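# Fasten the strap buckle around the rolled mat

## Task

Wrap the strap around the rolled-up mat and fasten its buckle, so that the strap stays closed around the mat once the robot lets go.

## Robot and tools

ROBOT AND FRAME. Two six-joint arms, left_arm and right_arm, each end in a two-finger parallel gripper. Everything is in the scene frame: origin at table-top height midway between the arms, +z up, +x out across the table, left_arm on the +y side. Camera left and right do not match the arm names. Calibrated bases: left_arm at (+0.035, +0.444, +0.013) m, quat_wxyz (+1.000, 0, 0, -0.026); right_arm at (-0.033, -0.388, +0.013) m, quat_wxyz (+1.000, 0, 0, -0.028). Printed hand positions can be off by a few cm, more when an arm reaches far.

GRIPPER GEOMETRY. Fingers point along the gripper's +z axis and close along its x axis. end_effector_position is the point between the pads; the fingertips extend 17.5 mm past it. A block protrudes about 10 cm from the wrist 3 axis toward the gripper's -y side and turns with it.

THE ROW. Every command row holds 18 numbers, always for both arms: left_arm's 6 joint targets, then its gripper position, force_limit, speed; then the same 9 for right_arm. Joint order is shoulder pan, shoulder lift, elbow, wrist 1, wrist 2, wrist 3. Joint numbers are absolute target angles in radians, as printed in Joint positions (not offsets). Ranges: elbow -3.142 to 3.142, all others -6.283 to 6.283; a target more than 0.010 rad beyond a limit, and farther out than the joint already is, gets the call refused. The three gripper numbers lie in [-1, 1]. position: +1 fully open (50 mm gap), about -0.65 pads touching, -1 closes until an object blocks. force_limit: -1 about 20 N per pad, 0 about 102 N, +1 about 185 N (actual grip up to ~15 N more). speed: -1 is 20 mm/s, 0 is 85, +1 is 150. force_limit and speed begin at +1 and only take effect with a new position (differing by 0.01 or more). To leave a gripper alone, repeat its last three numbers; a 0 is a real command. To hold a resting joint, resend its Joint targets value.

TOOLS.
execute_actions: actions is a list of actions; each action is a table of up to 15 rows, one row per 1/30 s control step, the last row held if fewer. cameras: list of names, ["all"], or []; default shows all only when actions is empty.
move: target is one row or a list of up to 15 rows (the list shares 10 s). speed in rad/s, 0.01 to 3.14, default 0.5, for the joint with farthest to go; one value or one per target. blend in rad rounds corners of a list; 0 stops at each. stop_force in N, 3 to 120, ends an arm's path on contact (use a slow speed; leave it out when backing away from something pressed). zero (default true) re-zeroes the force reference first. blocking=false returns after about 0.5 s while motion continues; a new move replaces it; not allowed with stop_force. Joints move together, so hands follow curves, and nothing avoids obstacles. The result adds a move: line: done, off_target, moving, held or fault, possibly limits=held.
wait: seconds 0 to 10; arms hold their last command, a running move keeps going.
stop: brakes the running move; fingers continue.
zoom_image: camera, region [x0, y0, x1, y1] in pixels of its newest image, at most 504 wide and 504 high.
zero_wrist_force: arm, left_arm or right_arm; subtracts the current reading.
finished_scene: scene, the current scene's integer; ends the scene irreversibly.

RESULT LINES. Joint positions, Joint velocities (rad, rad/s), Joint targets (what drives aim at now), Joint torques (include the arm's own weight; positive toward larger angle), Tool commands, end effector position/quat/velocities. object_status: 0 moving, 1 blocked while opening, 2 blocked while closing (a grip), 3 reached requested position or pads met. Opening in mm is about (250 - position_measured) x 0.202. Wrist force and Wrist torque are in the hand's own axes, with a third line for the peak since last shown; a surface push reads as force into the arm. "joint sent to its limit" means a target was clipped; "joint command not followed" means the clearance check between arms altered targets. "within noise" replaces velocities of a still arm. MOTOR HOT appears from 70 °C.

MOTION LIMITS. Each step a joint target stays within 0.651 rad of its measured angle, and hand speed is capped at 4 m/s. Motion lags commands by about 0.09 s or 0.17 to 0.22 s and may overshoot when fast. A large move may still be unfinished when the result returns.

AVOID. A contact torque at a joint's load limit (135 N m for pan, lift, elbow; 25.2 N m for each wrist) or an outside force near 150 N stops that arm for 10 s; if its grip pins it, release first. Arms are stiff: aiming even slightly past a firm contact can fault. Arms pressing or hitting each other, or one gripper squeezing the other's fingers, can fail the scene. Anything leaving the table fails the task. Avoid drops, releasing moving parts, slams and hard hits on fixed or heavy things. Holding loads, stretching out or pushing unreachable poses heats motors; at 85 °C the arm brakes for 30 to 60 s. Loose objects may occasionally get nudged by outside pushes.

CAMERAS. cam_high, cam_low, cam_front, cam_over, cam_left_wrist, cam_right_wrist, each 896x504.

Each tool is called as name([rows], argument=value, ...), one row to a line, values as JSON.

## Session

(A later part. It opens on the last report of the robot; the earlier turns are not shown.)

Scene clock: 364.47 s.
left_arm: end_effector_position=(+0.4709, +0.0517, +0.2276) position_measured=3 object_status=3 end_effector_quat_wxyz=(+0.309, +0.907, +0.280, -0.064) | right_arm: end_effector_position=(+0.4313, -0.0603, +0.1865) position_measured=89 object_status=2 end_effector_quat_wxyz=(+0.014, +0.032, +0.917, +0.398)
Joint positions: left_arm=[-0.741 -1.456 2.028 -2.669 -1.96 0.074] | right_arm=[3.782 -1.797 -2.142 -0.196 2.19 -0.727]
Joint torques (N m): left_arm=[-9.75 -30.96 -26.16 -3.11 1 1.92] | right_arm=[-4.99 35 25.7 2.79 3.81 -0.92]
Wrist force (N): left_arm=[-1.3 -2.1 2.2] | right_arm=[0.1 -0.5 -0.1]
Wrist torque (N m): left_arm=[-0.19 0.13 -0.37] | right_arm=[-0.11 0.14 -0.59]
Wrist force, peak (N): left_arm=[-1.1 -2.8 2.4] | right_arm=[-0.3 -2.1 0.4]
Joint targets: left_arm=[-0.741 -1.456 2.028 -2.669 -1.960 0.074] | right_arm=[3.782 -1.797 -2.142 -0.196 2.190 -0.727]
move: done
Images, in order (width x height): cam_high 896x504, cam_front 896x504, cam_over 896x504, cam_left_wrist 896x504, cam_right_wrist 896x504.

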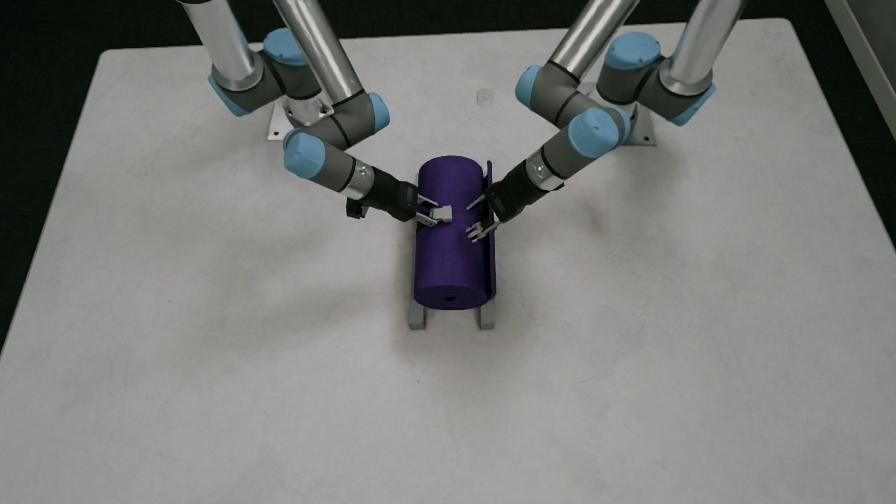

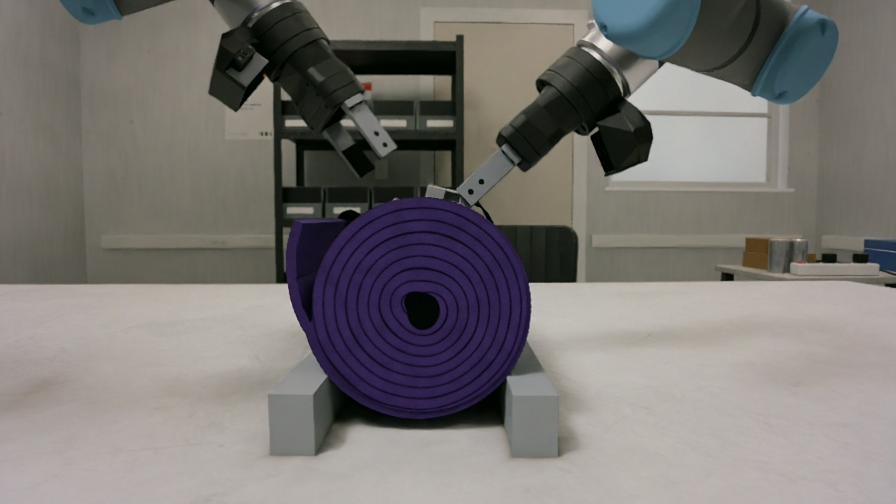

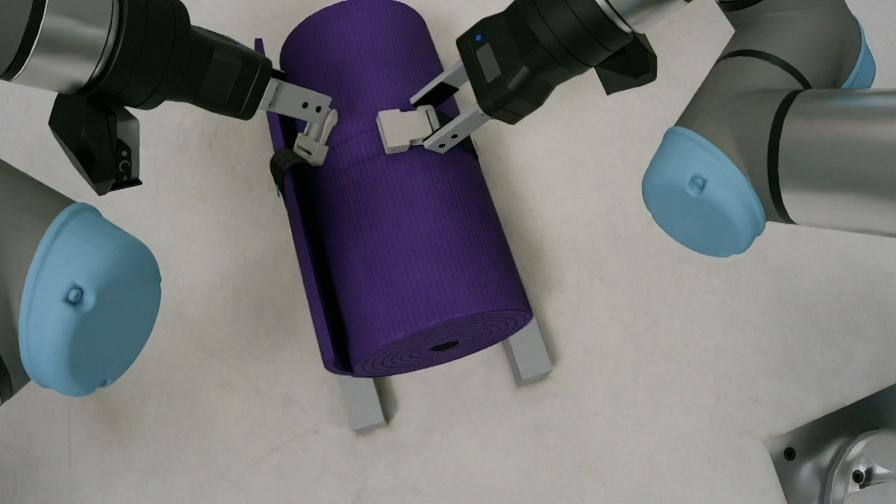

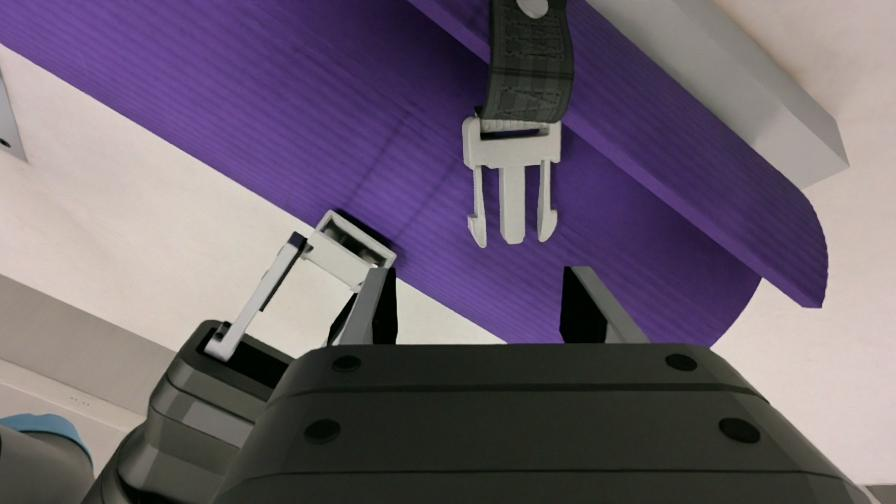

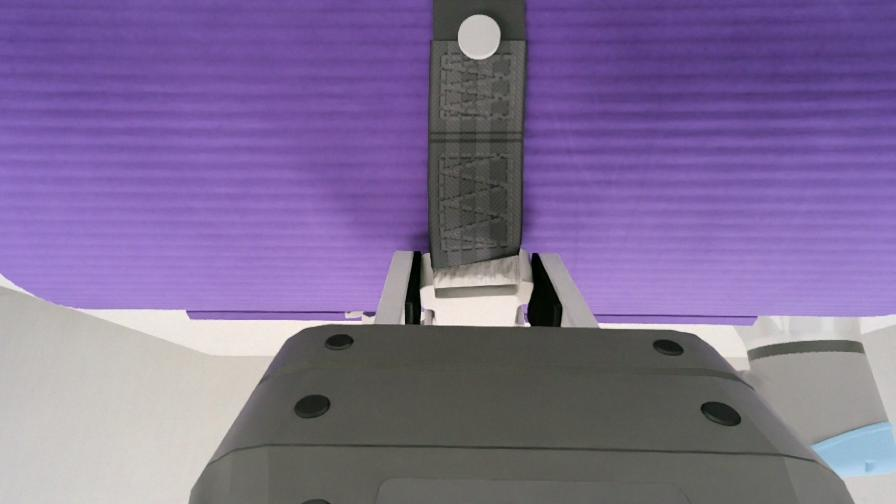

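move(target=[-0.7407,-1.3761,2.0912,-2.8117,-1.9597,0.0743,1,0,0,3.7820,-1.7972,-2.1416,-0.1955,2.1900,-0.7268,-1,0,-1], speed=0.06, stop_force=7, cameras=["cam_left_wrist", "cam_front", "cam_over", "cam_high"])

zoom_image(camera="cam_left_wrist", region=[330, 130, 610, 345])

zoom_image(camera="cam_front", region=[300, 120, 480, 240])

Scene clock: 409.53 s.
left_arm: end_effector_position=(+0.4708, +0.0517, +0.1777) position_measured=3 object_status=3 end_effector_quat_wxyz=(+0.309, +0.907, +0.279, -0.064) | right_arm: end_effector_position=(+0.4314, -0.0603, +0.1865) position_measured=89 object_status=2 end_effector_quat_wxyz=(+0.014, +0.032, +0.916, +0.398)
Joint positions: left_arm=[-0.741 -1.376 2.091 -2.812 -1.96 0.074] | right_arm=[3.782 -1.797 -2.142 -0.195 2.19 -0.727]
Joint torques (N m): left_arm=[-8.85 -40.96 -26.73 -0.92 1.39 -2.3] | right_arm=[-6.45 18.78 26.65 5.08 3.8 0.69]
Wrist force (N): left_arm=[-1.2 -2.1 2.3] | right_arm=[0.0 -0.7 0.3]
Wrist torque (N m): left_arm=[-0.18 0.12 -0.36] | right_arm=[-0.12 0.13 -0.59]
Wrist force, peak (N): left_arm=[-1.0 -2.6 2.7] | right_arm=[0.1 -1.1 0.4]
Joint targets: left_arm=[-0.741 -1.376 2.091 -2.812 -1.960 0.074] | right_arm=[3.782 -1.797 -2.142 -0.196 2.190 -0.727]
move: done
Images, in order (width x height): cam_high 896x504, cam_front 896x504, cam_over 896x504, cam_left_wrist 896x504.

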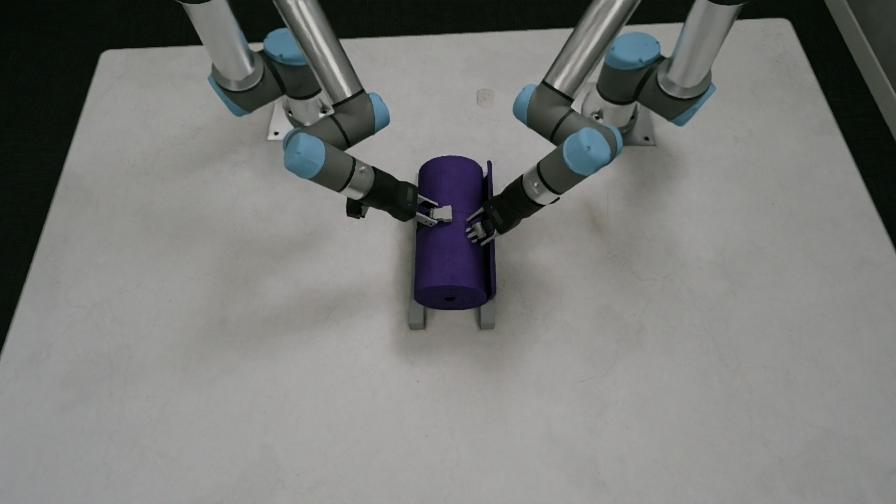

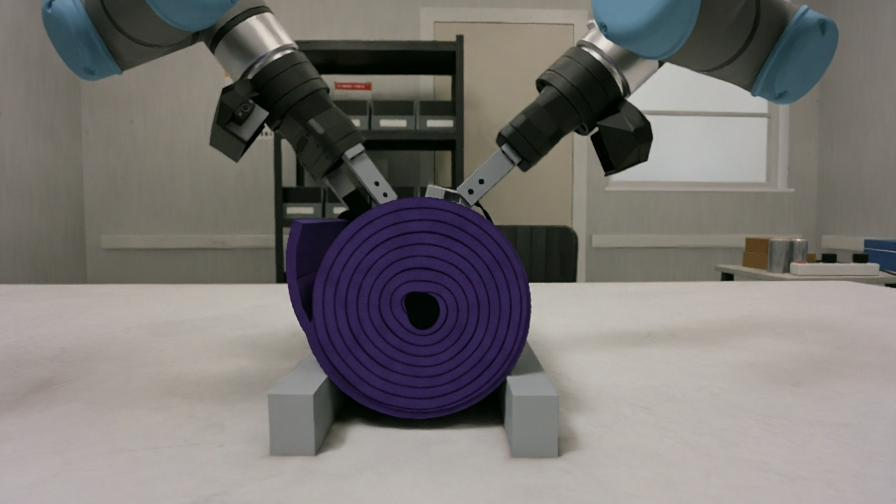

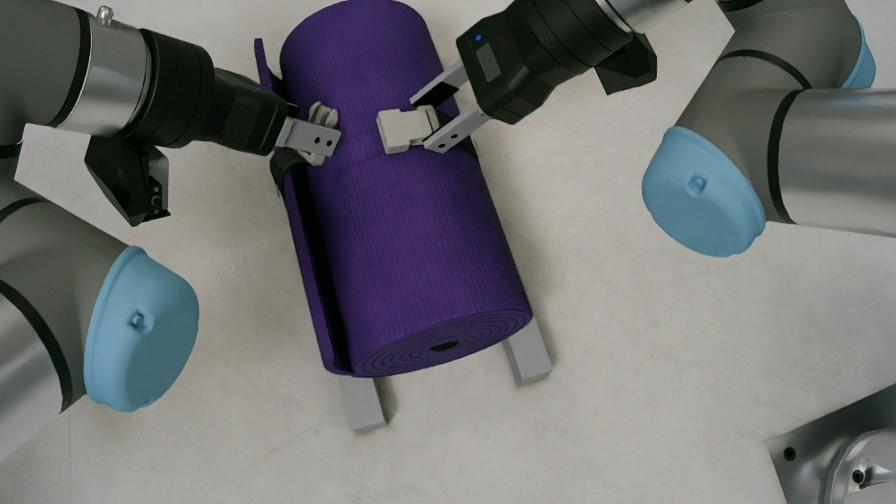

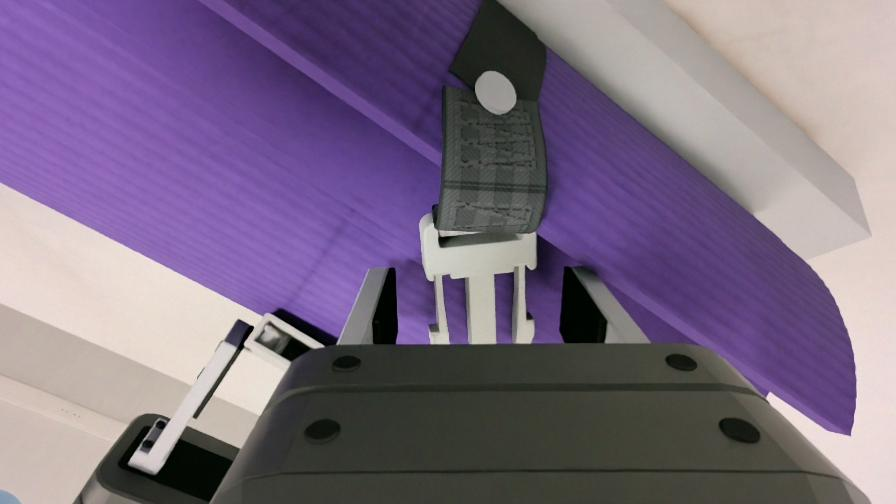

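Scaled by 1.800.

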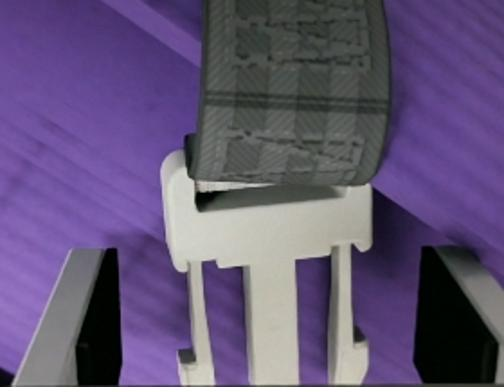

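Scaled by 2.800.

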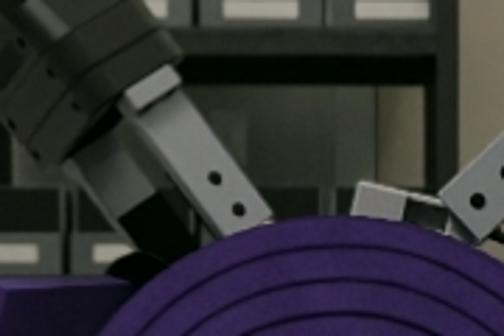

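move(target=[-0.7334,-1.3883,2.1462,-2.8521,-1.9633,0.0812,1,0,0,3.7820,-1.7972,-2.1416,-0.1955,2.1900,-0.7268,-1,0,-1], speed=0.03, stop_force=12, cameras=["cam_left_wrist", "cam_front", "cam_over"])

zoom_image(camera="cam_left_wrist", region=[330, 130, 610, 345])

zoom_image(camera="cam_over", region=[240, 60, 480, 200])

Scene clock: 433.20 s.
left_arm: end_effector_position=(+0.4611, +0.0662, +0.1660) position_measured=3 object_status=3 end_effector_quat_wxyz=(+0.309, +0.907, +0.279, -0.064) | right_arm: end_effector_position=(+0.4314, -0.0603, +0.1865) position_measured=89 object_status=2 end_effector_quat_wxyz=(+0.014, +0.032, +0.916, +0.398)
Joint positions: left_arm=[-0.733 -1.388 2.146 -2.852 -1.963 0.081] | right_arm=[3.782 -1.797 -2.142 -0.195 2.19 -0.727]
Joint torques (N m): left_arm=[2.45 -29.09 -25.92 -0.87 -1.56 0.37] | right_arm=[-6.69 18.67 25.81 4.98 3.74 0.68]
Wrist force (N): left_arm=[-1.4 -1.2 2.2] | right_arm=[0.0 -0.7 0.0]
Wrist torque (N m): left_arm=[-0.17 0.12 -0.37] | right_arm=[-0.12 0.14 -0.59]
Wrist force, peak (N): left_arm=[-1.2 -2.4 2.6] | right_arm=[-0.1 -1.3 0.2]
Joint targets: left_arm=[-0.733 -1.388 2.146 -2.852 -1.963 0.081] | right_arm=[3.782 -1.797 -2.142 -0.196 2.190 -0.727]
move: done
Images, in order (width x height): cam_front 896x504, cam_over 896x504, cam_left_wrist 896x504.

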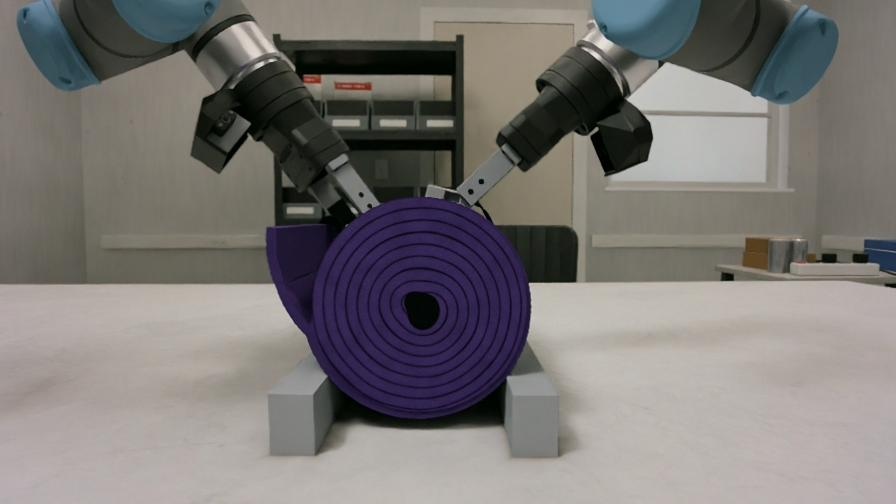

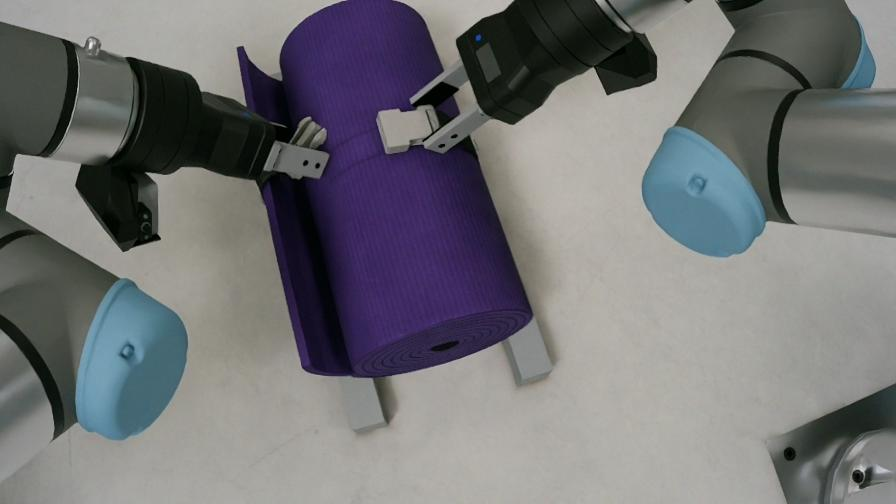

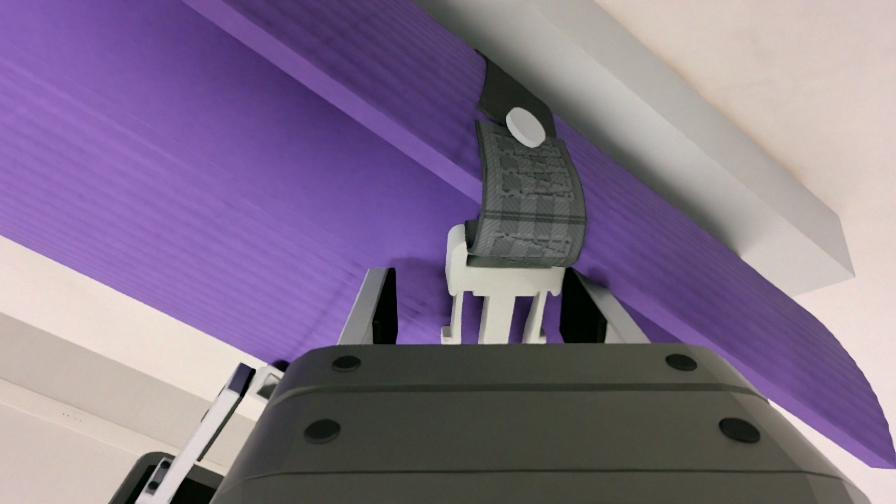

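Scaled by 1.800.

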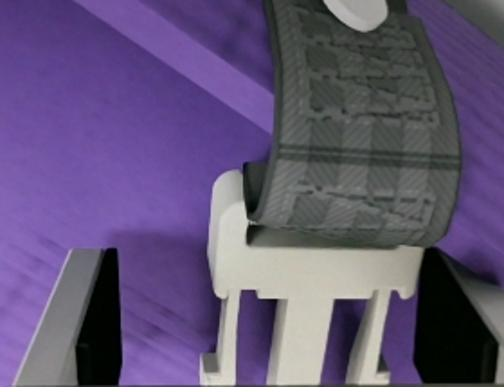

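Scaled by 2.100.

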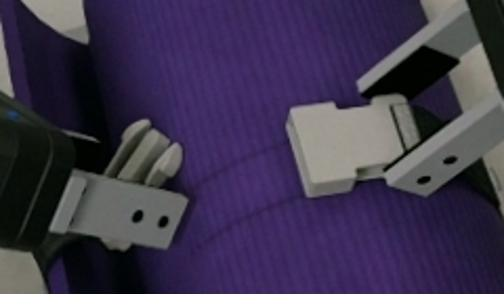

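move(target=[-0.7386,-1.3743,2.1458,-2.8674,-1.9608,0.0763,1,0,0,3.7820,-1.7972,-2.1416,-0.1955,2.1900,-0.7268,-1,0,-1], speed=0.02, stop_force=8, cameras=["cam_left_wrist", "cam_front"])

zoom_image(camera="cam_left_wrist", region=[330, 130, 610, 345])

zoom_image(camera="cam_front", region=[300, 120, 480, 240])

Scene clock: 448.27 s.
left_arm: end_effector_position=(+0.4613, +0.0626, +0.1612) position_measured=3 object_status=3 end_effector_quat_wxyz=(+0.309, +0.907, +0.279, -0.064) | right_arm: end_effector_position=(+0.4314, -0.0603, +0.1865) position_measured=89 object_status=2 end_effector_quat_wxyz=(+0.014, +0.032, +0.916, +0.398)
Joint positions: left_arm=[-0.739 -1.374 2.146 -2.867 -1.961 0.076] | right_arm=[3.782 -1.797 -2.142 -0.195 2.19 -0.727]
Joint torques (N m): left_arm=[3.29 -36.72 -25.27 -1.18 0.15 -0.34] | right_arm=[-6.47 18.84 26.18 5.1 3.81 0.63]
Wrist force (N): left_arm=[-1.8 -1.4 1.9] | right_arm=[0.1 -0.8 0.0]
Wrist torque (N m): left_arm=[-0.19 0.15 -0.26] | right_arm=[-0.13 0.12 -0.59]
Wrist force, peak (N): left_arm=[-1.5 -1.4 2.4] | right_arm=[0.0 -1.1 0.3]
Joint targets: left_arm=[-0.739 -1.374 2.146 -2.867 -1.961 0.076] | right_arm=[3.782 -1.797 -2.142 -0.196 2.190 -0.727]
move: done
Images, in order (width x height): cam_front 896x504, cam_left_wrist 896x504.

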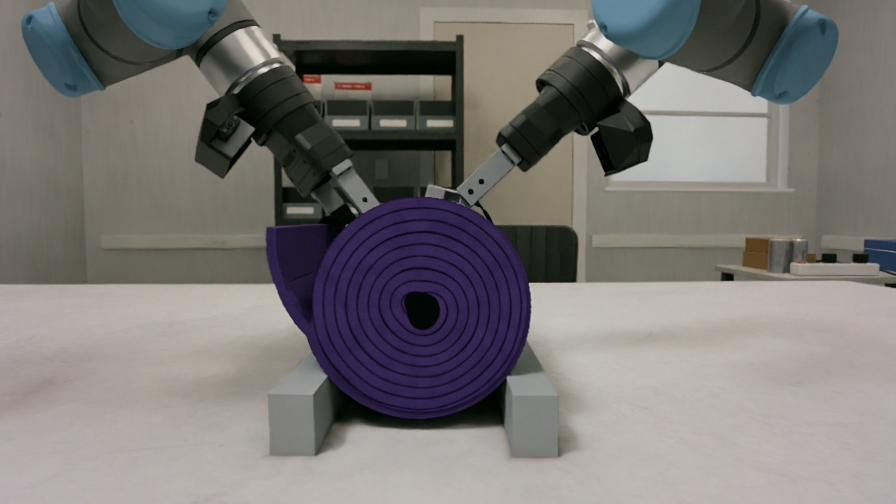

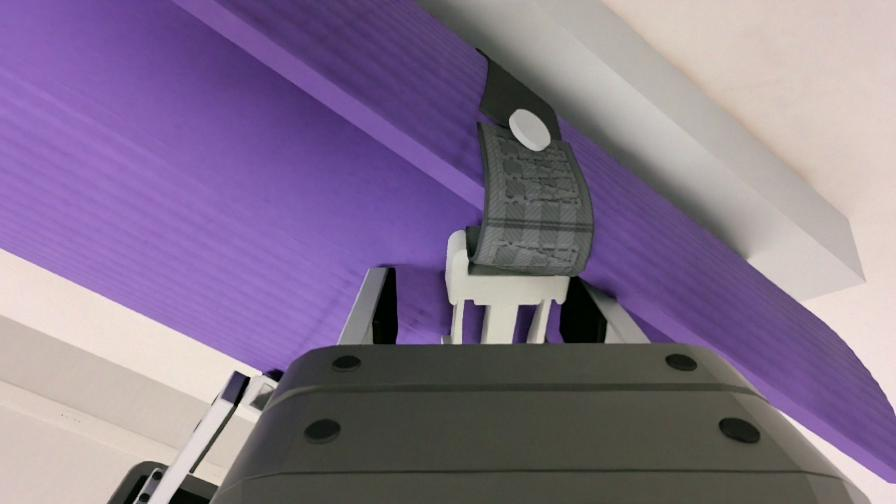

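Scaled by 1.800.

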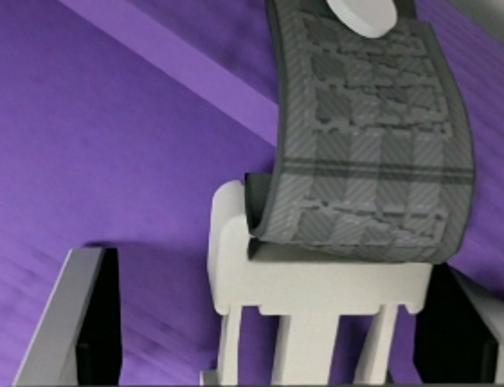

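Scaled by 2.800.

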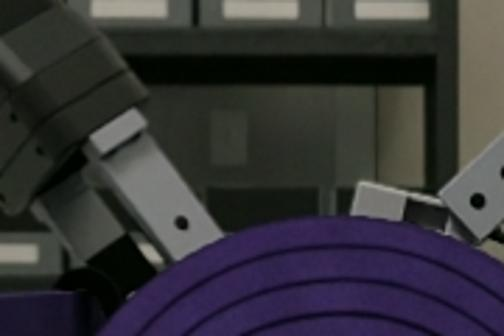

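move(target=[-0.7386,-1.3743,2.1458,-2.8674,-1.9608,0.0763,-1,-0.2,-1,3.7820,-1.7972,-2.1416,-0.1955,2.1900,-0.7268,-1,0,-1], speed=0.02, cameras=["cam_left_wrist", "cam_front"])

zoom_image(camera="cam_left_wrist", region=[330, 130, 610, 345])

Scene clock: 452.77 s.
left_arm: end_effector_position=(+0.4613, +0.0626, +0.1612) position_measured=91 object_status=2 end_effector_quat_wxyz=(+0.309, +0.907, +0.279, -0.064) | right_arm: end_effector_position=(+0.4314, -0.0603, +0.1865) position_measured=89 object_status=2 end_effector_quat_wxyz=(+0.014, +0.032, +0.916, +0.398)
Joint positions: left_arm=[-0.739 -1.374 2.146 -2.867 -1.961 0.076] | right_arm=[3.782 -1.797 -2.142 -0.195 2.19 -0.727]
Joint torques (N m): left_arm=[8.33 -38.58 -19.47 -1.05 -2.35 2.35] | right_arm=[-6.78 18.52 26.24 5.1 3.72 0.58]
Wrist force (N): left_arm=[-0.9 -1.4 2.7] | right_arm=[-0.2 -0.8 0.2]
Wrist torque (N m): left_arm=[-0.16 0.10 -0.26] | right_arm=[-0.10 0.16 -0.59]
Wrist force, peak (N): left_arm=[-1.0 -1.6 2.8] | right_arm=[-0.1 -1.1 0.4]
Joint targets: left_arm=[-0.739 -1.374 2.146 -2.867 -1.961 0.076] | right_arm=[3.782 -1.797 -2.142 -0.196 2.190 -0.727]
move: done
Images, in order (width x height): cam_front 896x504, cam_left_wrist 896x504.

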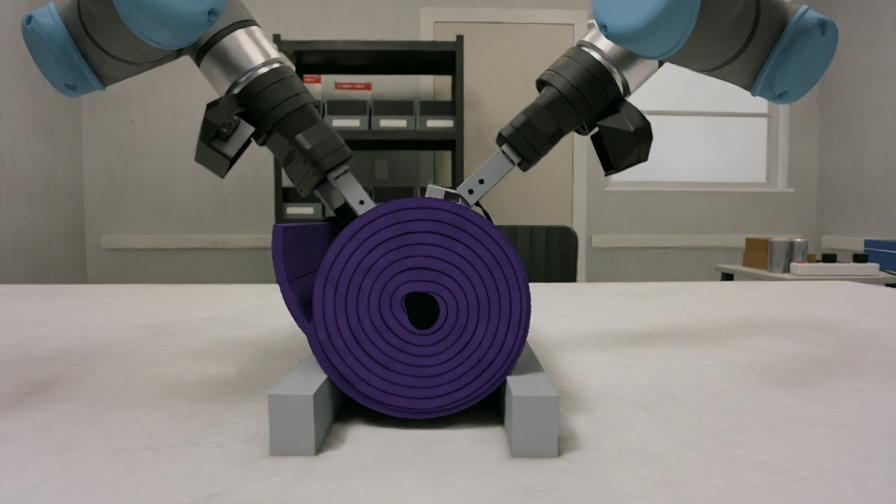

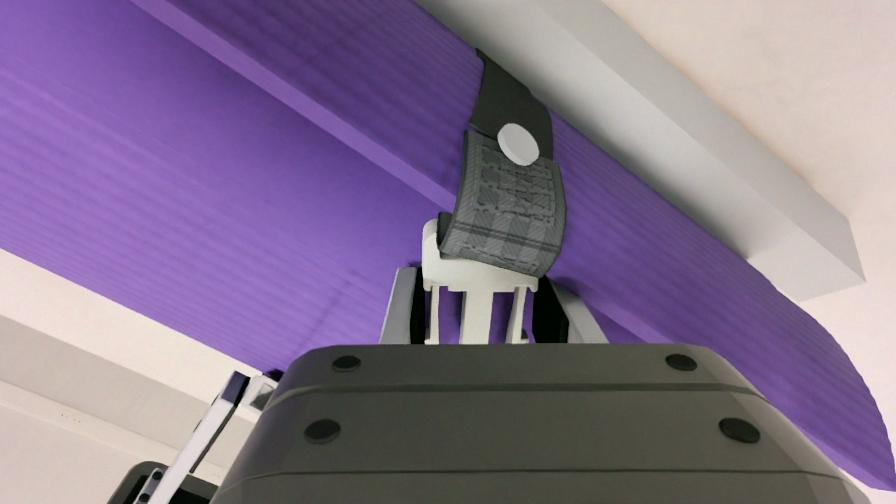

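Scaled by 1.800.

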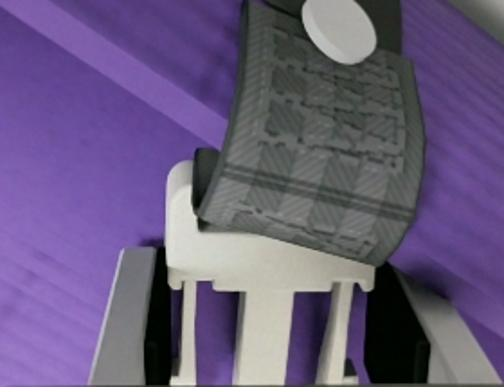

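move(target=[-0.7386,-1.4211,2.1181,-2.7929,-1.9608,0.0763,-1,-0.2,-1,3.7820,-1.7972,-2.1416,-0.1955,2.1900,-0.7268,-1,0,-1], speed=0.05, stop_force=20, cameras=["cam_left_wrist", "cam_front", "cam_high"])

zoom_image(camera="cam_front", region=[300, 120, 480, 240])

zoom_image(camera="cam_high", region=[400, 160, 540, 270])

Scene clock: 465.60 s.
left_arm: end_effector_position=(+0.4613, +0.0626, +0.1863) position_measured=91 object_status=2 end_effector_quat_wxyz=(+0.309, +0.907, +0.279, -0.064) | right_arm: end_effector_position=(+0.4314, -0.0603, +0.1865) position_measured=89 object_status=2 end_effector_quat_wxyz=(+0.014, +0.032, +0.916, +0.398)
Joint positions: left_arm=[-0.739 -1.421 2.118 -2.793 -1.961 0.076] | right_arm=[3.782 -1.797 -2.142 -0.195 2.19 -0.727]
Joint torques (N m): left_arm=[8.71 -23.44 -13.7 -6.21 -2.31 2.31] | right_arm=[-6.59 18.86 26.39 5.06 3.75 0.53]
Wrist force (N): left_arm=[-1.3 -2.1 2.5] | right_arm=[0.0 -0.8 0.2]
Wrist torque (N m): left_arm=[-0.20 0.12 -0.27] | right_arm=[-0.13 0.13 -0.59]
Wrist force, peak (N): left_arm=[-1.1 -2.2 3.2] | right_arm=[0.1 -1.2 0.3]
Joint targets: left_arm=[-0.739 -1.421 2.118 -2.793 -1.961 0.076] | right_arm=[3.782 -1.797 -2.142 -0.196 2.190 -0.727]
move: done
Images, in order (width x height): cam_high 896x504, cam_front 896x504, cam_left_wrist 896x504.

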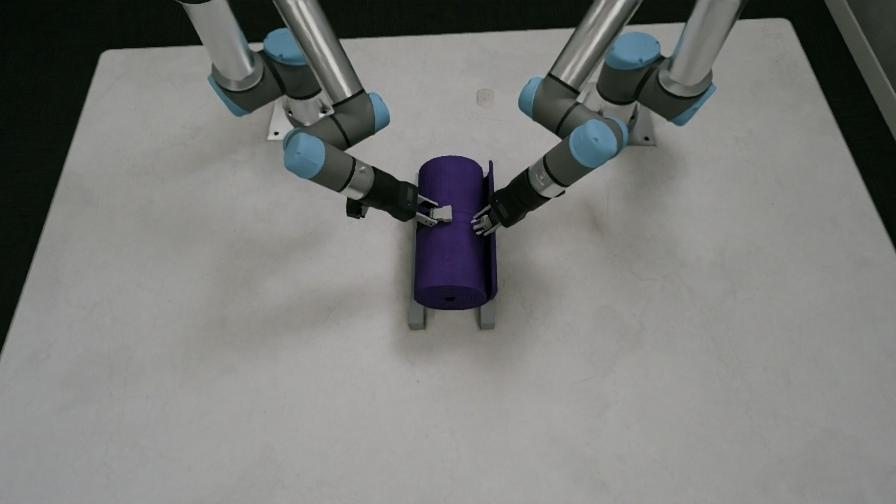

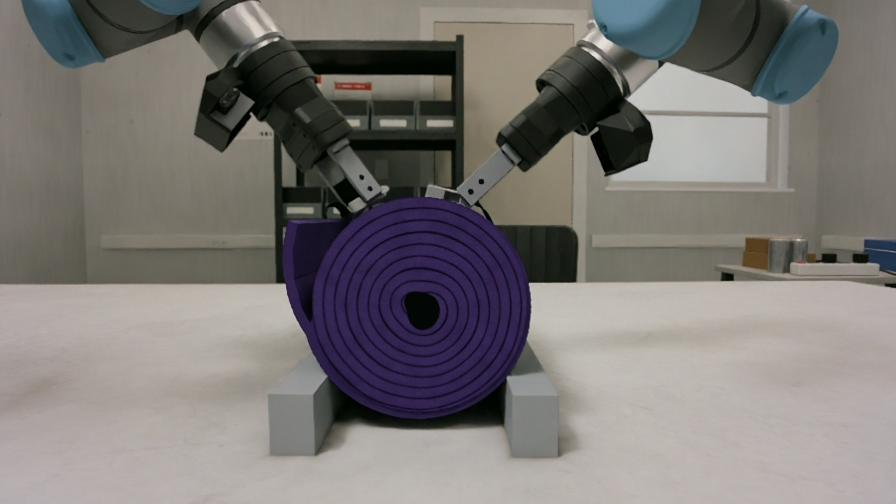

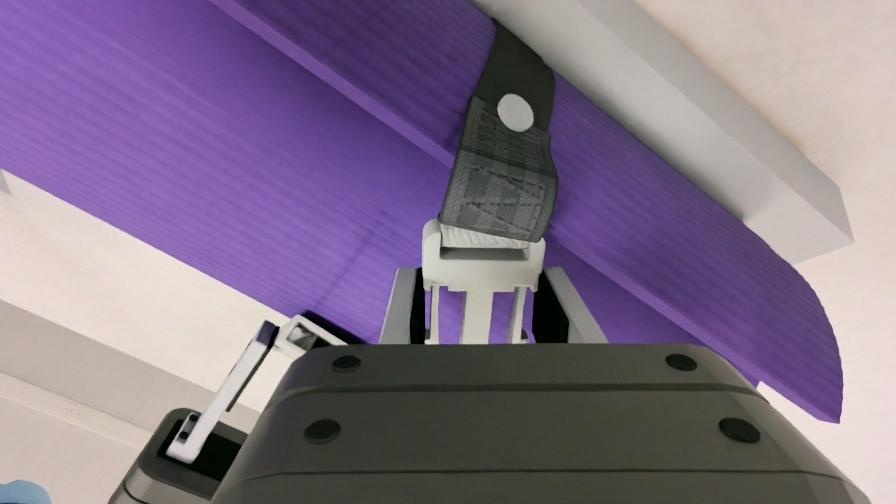

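Scaled by 2.800.

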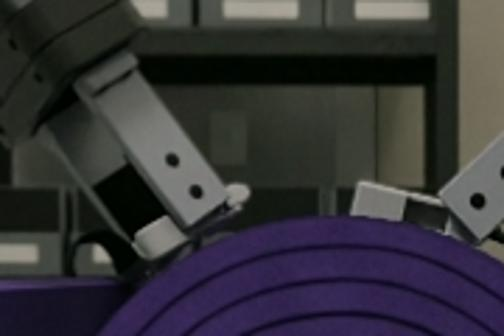

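Scaled by 3.600.

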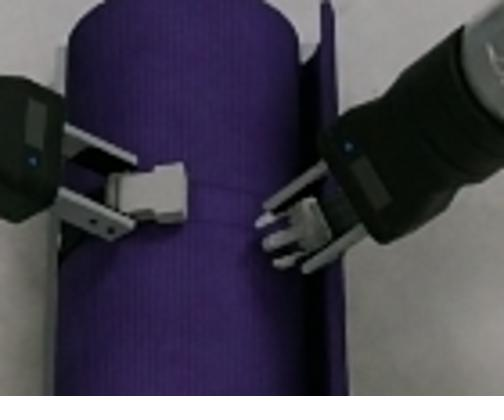

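move([
  [-0.9024,-1.4530,1.8413,-2.1546,-1.6464,0.3644,-1,-0.2,-1,3.7820,-1.7972,-2.1416,-0.1955,2.1900,-0.7268,-1,0,-1],
  [-1.0167,-1.3066,1.5916,-1.7456,-1.5001,0.5680,-1,-0.2,-1,3.7820,-1.7972,-2.1416,-0.1955,2.1900,-0.7268,-1,0,-1],
], speed=0.2, blend=[0.05, 0], stop_force=25, cameras=["cam_left_wrist", "cam_front", "cam_high", "cam_over"])

zoom_image(camera="cam_front", region=[340, 120, 520, 240])

zoom_image(camera="cam_high", region=[400, 160, 540, 270])

zoom_image(camera="cam_over", region=[300, 60, 500, 180])

Scene clock: 537.23 s.
left_arm: end_effector_position=(+0.4368, +0.0274, +0.2073) position_measured=91 object_status=2 end_effector_quat_wxyz=(-0.065, +0.997, -0.035, +0.002) | right_arm: end_effector_position=(+0.4314, -0.0603, +0.1865) position_measured=89 object_status=2 end_effector_quat_wxyz=(+0.014, +0.032, +0.916, +0.398)
Joint positions: left_arm=[-1.017 -1.307 1.592 -1.746 -1.5 0.568] | right_arm=[3.782 -1.797 -2.142 -0.195 2.19 -0.727]
Joint torques (N m): left_arm=[10.54 -47.44 -17.87 -2.01 -1.58 -2.75] | right_arm=[-6.55 18.15 25.9 5.02 3.77 0.65]
Wrist force (N): left_arm=[-0.8 -0.8 2.2] | right_arm=[0.0 -0.9 0.0]
Wrist torque (N m): left_arm=[0.00 -0.05 -0.19] | right_arm=[-0.16 0.14 -0.59]
Wrist force, peak (N): left_arm=[-1.0 -2.5 2.5] | right_arm=[-0.1 -1.2 0.3]
Joint targets: left_arm=[-1.017 -1.307 1.592 -1.746 -1.500 0.568] | right_arm=[3.782 -1.797 -2.142 -0.196 2.190 -0.727]
move: done
Images, in order (width x height): cam_high 896x504, cam_front 896x504, cam_over 896x504, cam_left_wrist 896x504.

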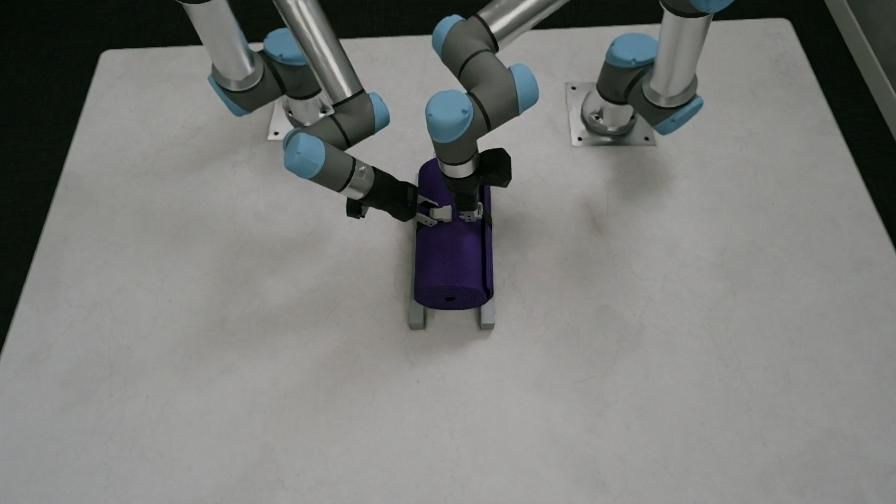

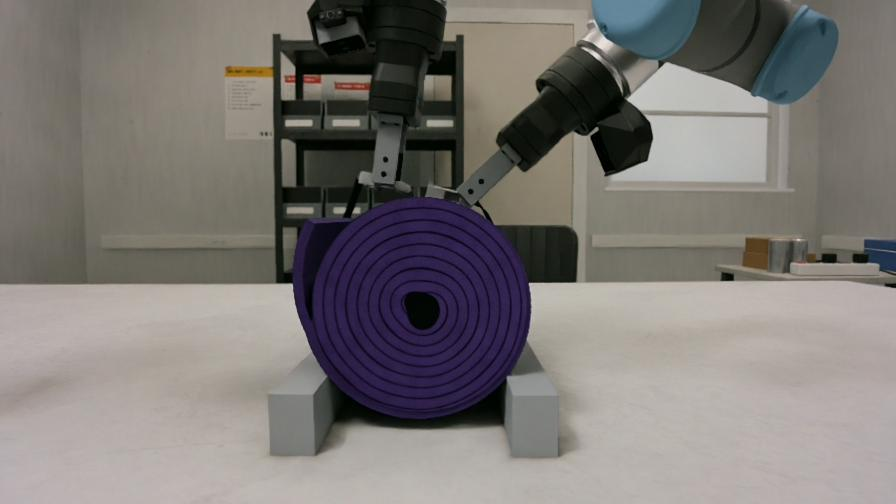

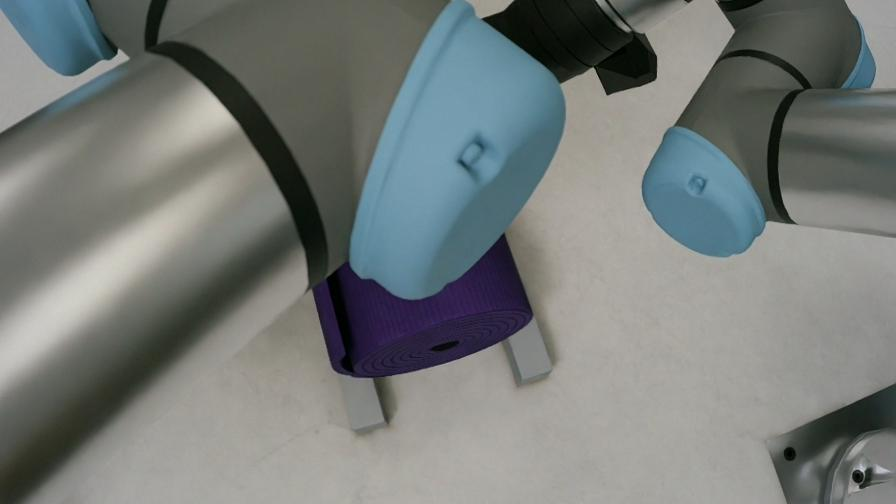

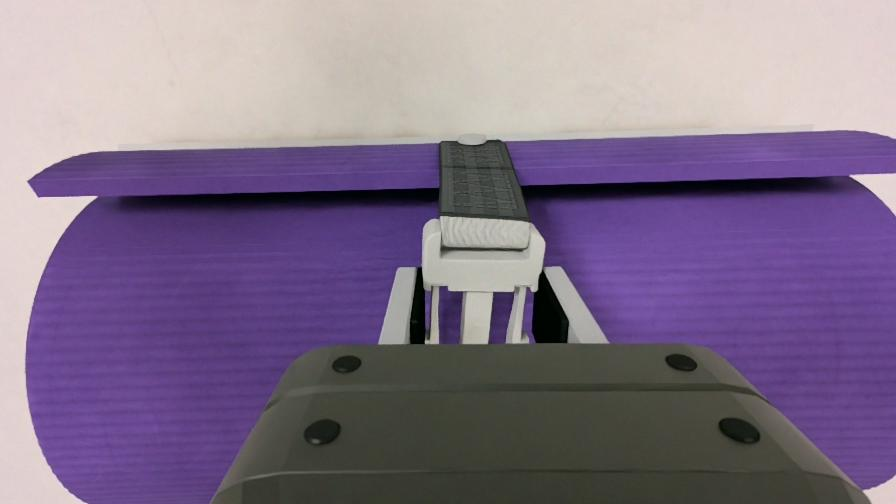

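Scaled by 2.800.

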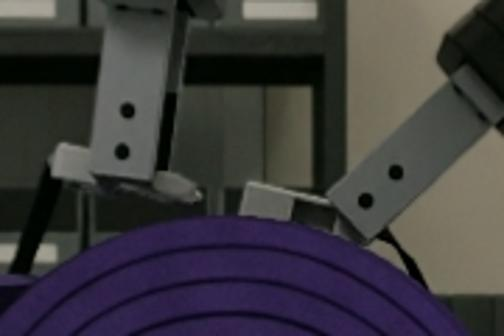

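Scaled by 3.600.

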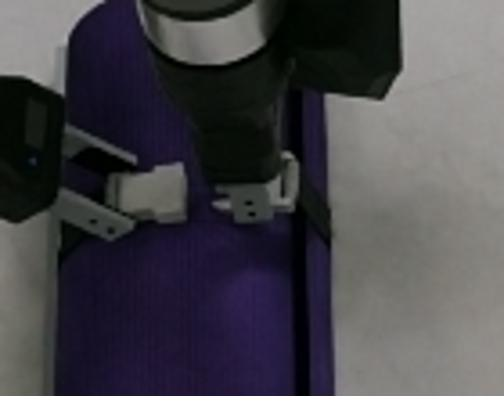

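Scaled by 2.520.

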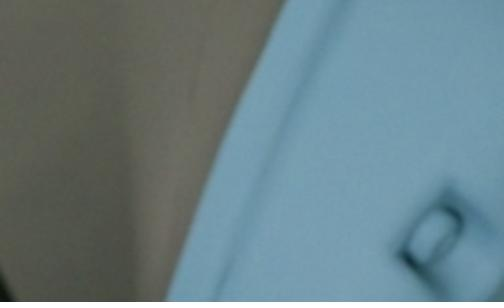

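zoom_image(camera="cam_front", region=[350, 160, 460, 215])

zoom_image(camera="cam_high", region=[420, 190, 500, 235])

zoom_image(camera="cam_left_wrist", region=[400, 210, 570, 345])

Scaled by 4.582.

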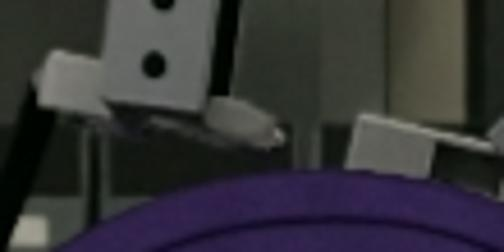

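Scaled by 6.300.

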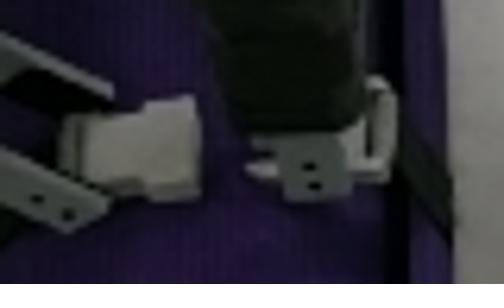

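Scaled by 2.965.

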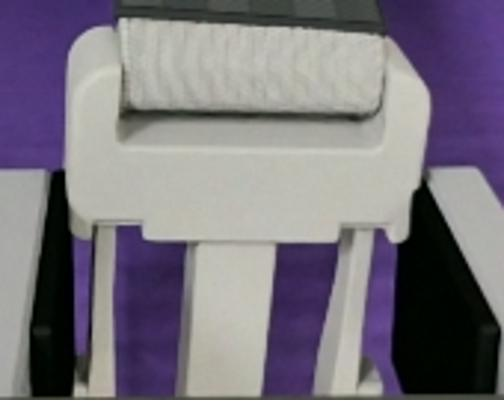

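move([
  [-1.0167,-1.3077,1.5889,-1.7418,-1.5001,0.5680,-1,-0.2,-1,3.7820,-1.7972,-2.1416,-0.1955,2.1900,-0.7268,-1,0,-1],
  [-1.0372,-1.2639,1.5478,-1.7430,-1.5024,0.5476,-1,-0.2,-1,3.7820,-1.7972,-2.1416,-0.1955,2.1900,-0.7268,-1,0,-1],
], speed=0.02, stop_force=8, cameras=["cam_front", "cam_high"])

zoom_image(camera="cam_front", region=[360, 160, 470, 215])

zoom_image(camera="cam_high", region=[420, 190, 500, 235])

Scene clock: 580.90 s.
left_arm: end_effector_position=(+0.4359, +0.0098, +0.2042) position_measured=91 object_status=2 end_effector_quat_wxyz=(-0.065, +0.997, -0.035, +0.002) | right_arm: end_effector_position=(+0.4314, -0.0603, +0.1865) position_measured=89 object_status=2 end_effector_quat_wxyz=(+0.014, +0.032, +0.916, +0.398)
Joint positions: left_arm=[-1.032 -1.275 1.558 -1.743 -1.502 0.553] | right_arm=[3.782 -1.797 -2.142 -0.195 2.19 -0.727]
Joint torques (N m): left_arm=[8.5 -47.76 -18.43 -5.59 -2.47 2.46] | right_arm=[8.83 26.51 26.02 5.05 3.67 0.61]
Wrist force (N): left_arm=[-0.4 -7.3 0.5] | right_arm=[-0.2 -7.9 -1.4]
Wrist torque (N m): left_arm=[-0.08 -0.04 -0.11] | right_arm=[-0.14 0.20 -0.59]
Wrist force, peak (N): left_arm=[-0.6 -14.1 -0.2] | right_arm=[0.1 -14.5 -4.9]
Joint targets: left_arm=[-1.032 -1.275 1.558 -1.743 -1.502 0.553] | right_arm=[3.782 -1.797 -2.142 -0.196 2.190 -0.727]
move: contact (left_arm); path passed 1 of 2 targets; left_arm: the shoulder lift is farthest, 0.011 rad from its target
Images, in order (width x height): cam_high 896x504, cam_front 896x504.

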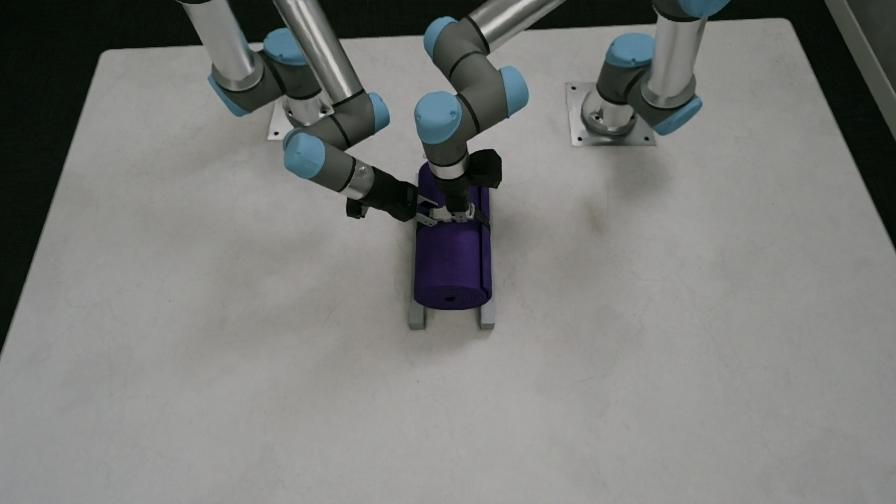

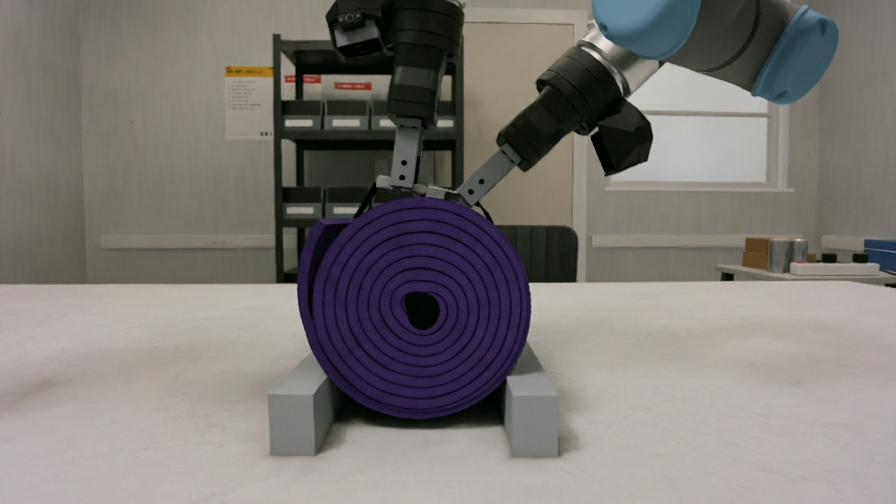

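Scaled by 4.582.

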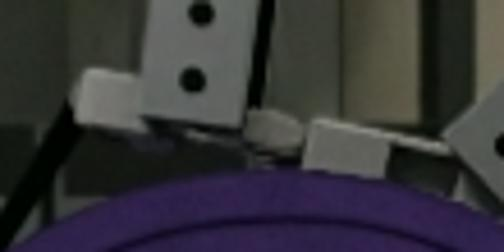

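Scaled by 6.300.

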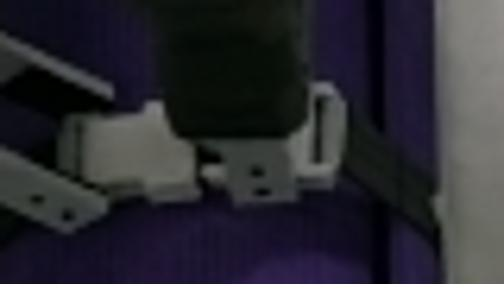

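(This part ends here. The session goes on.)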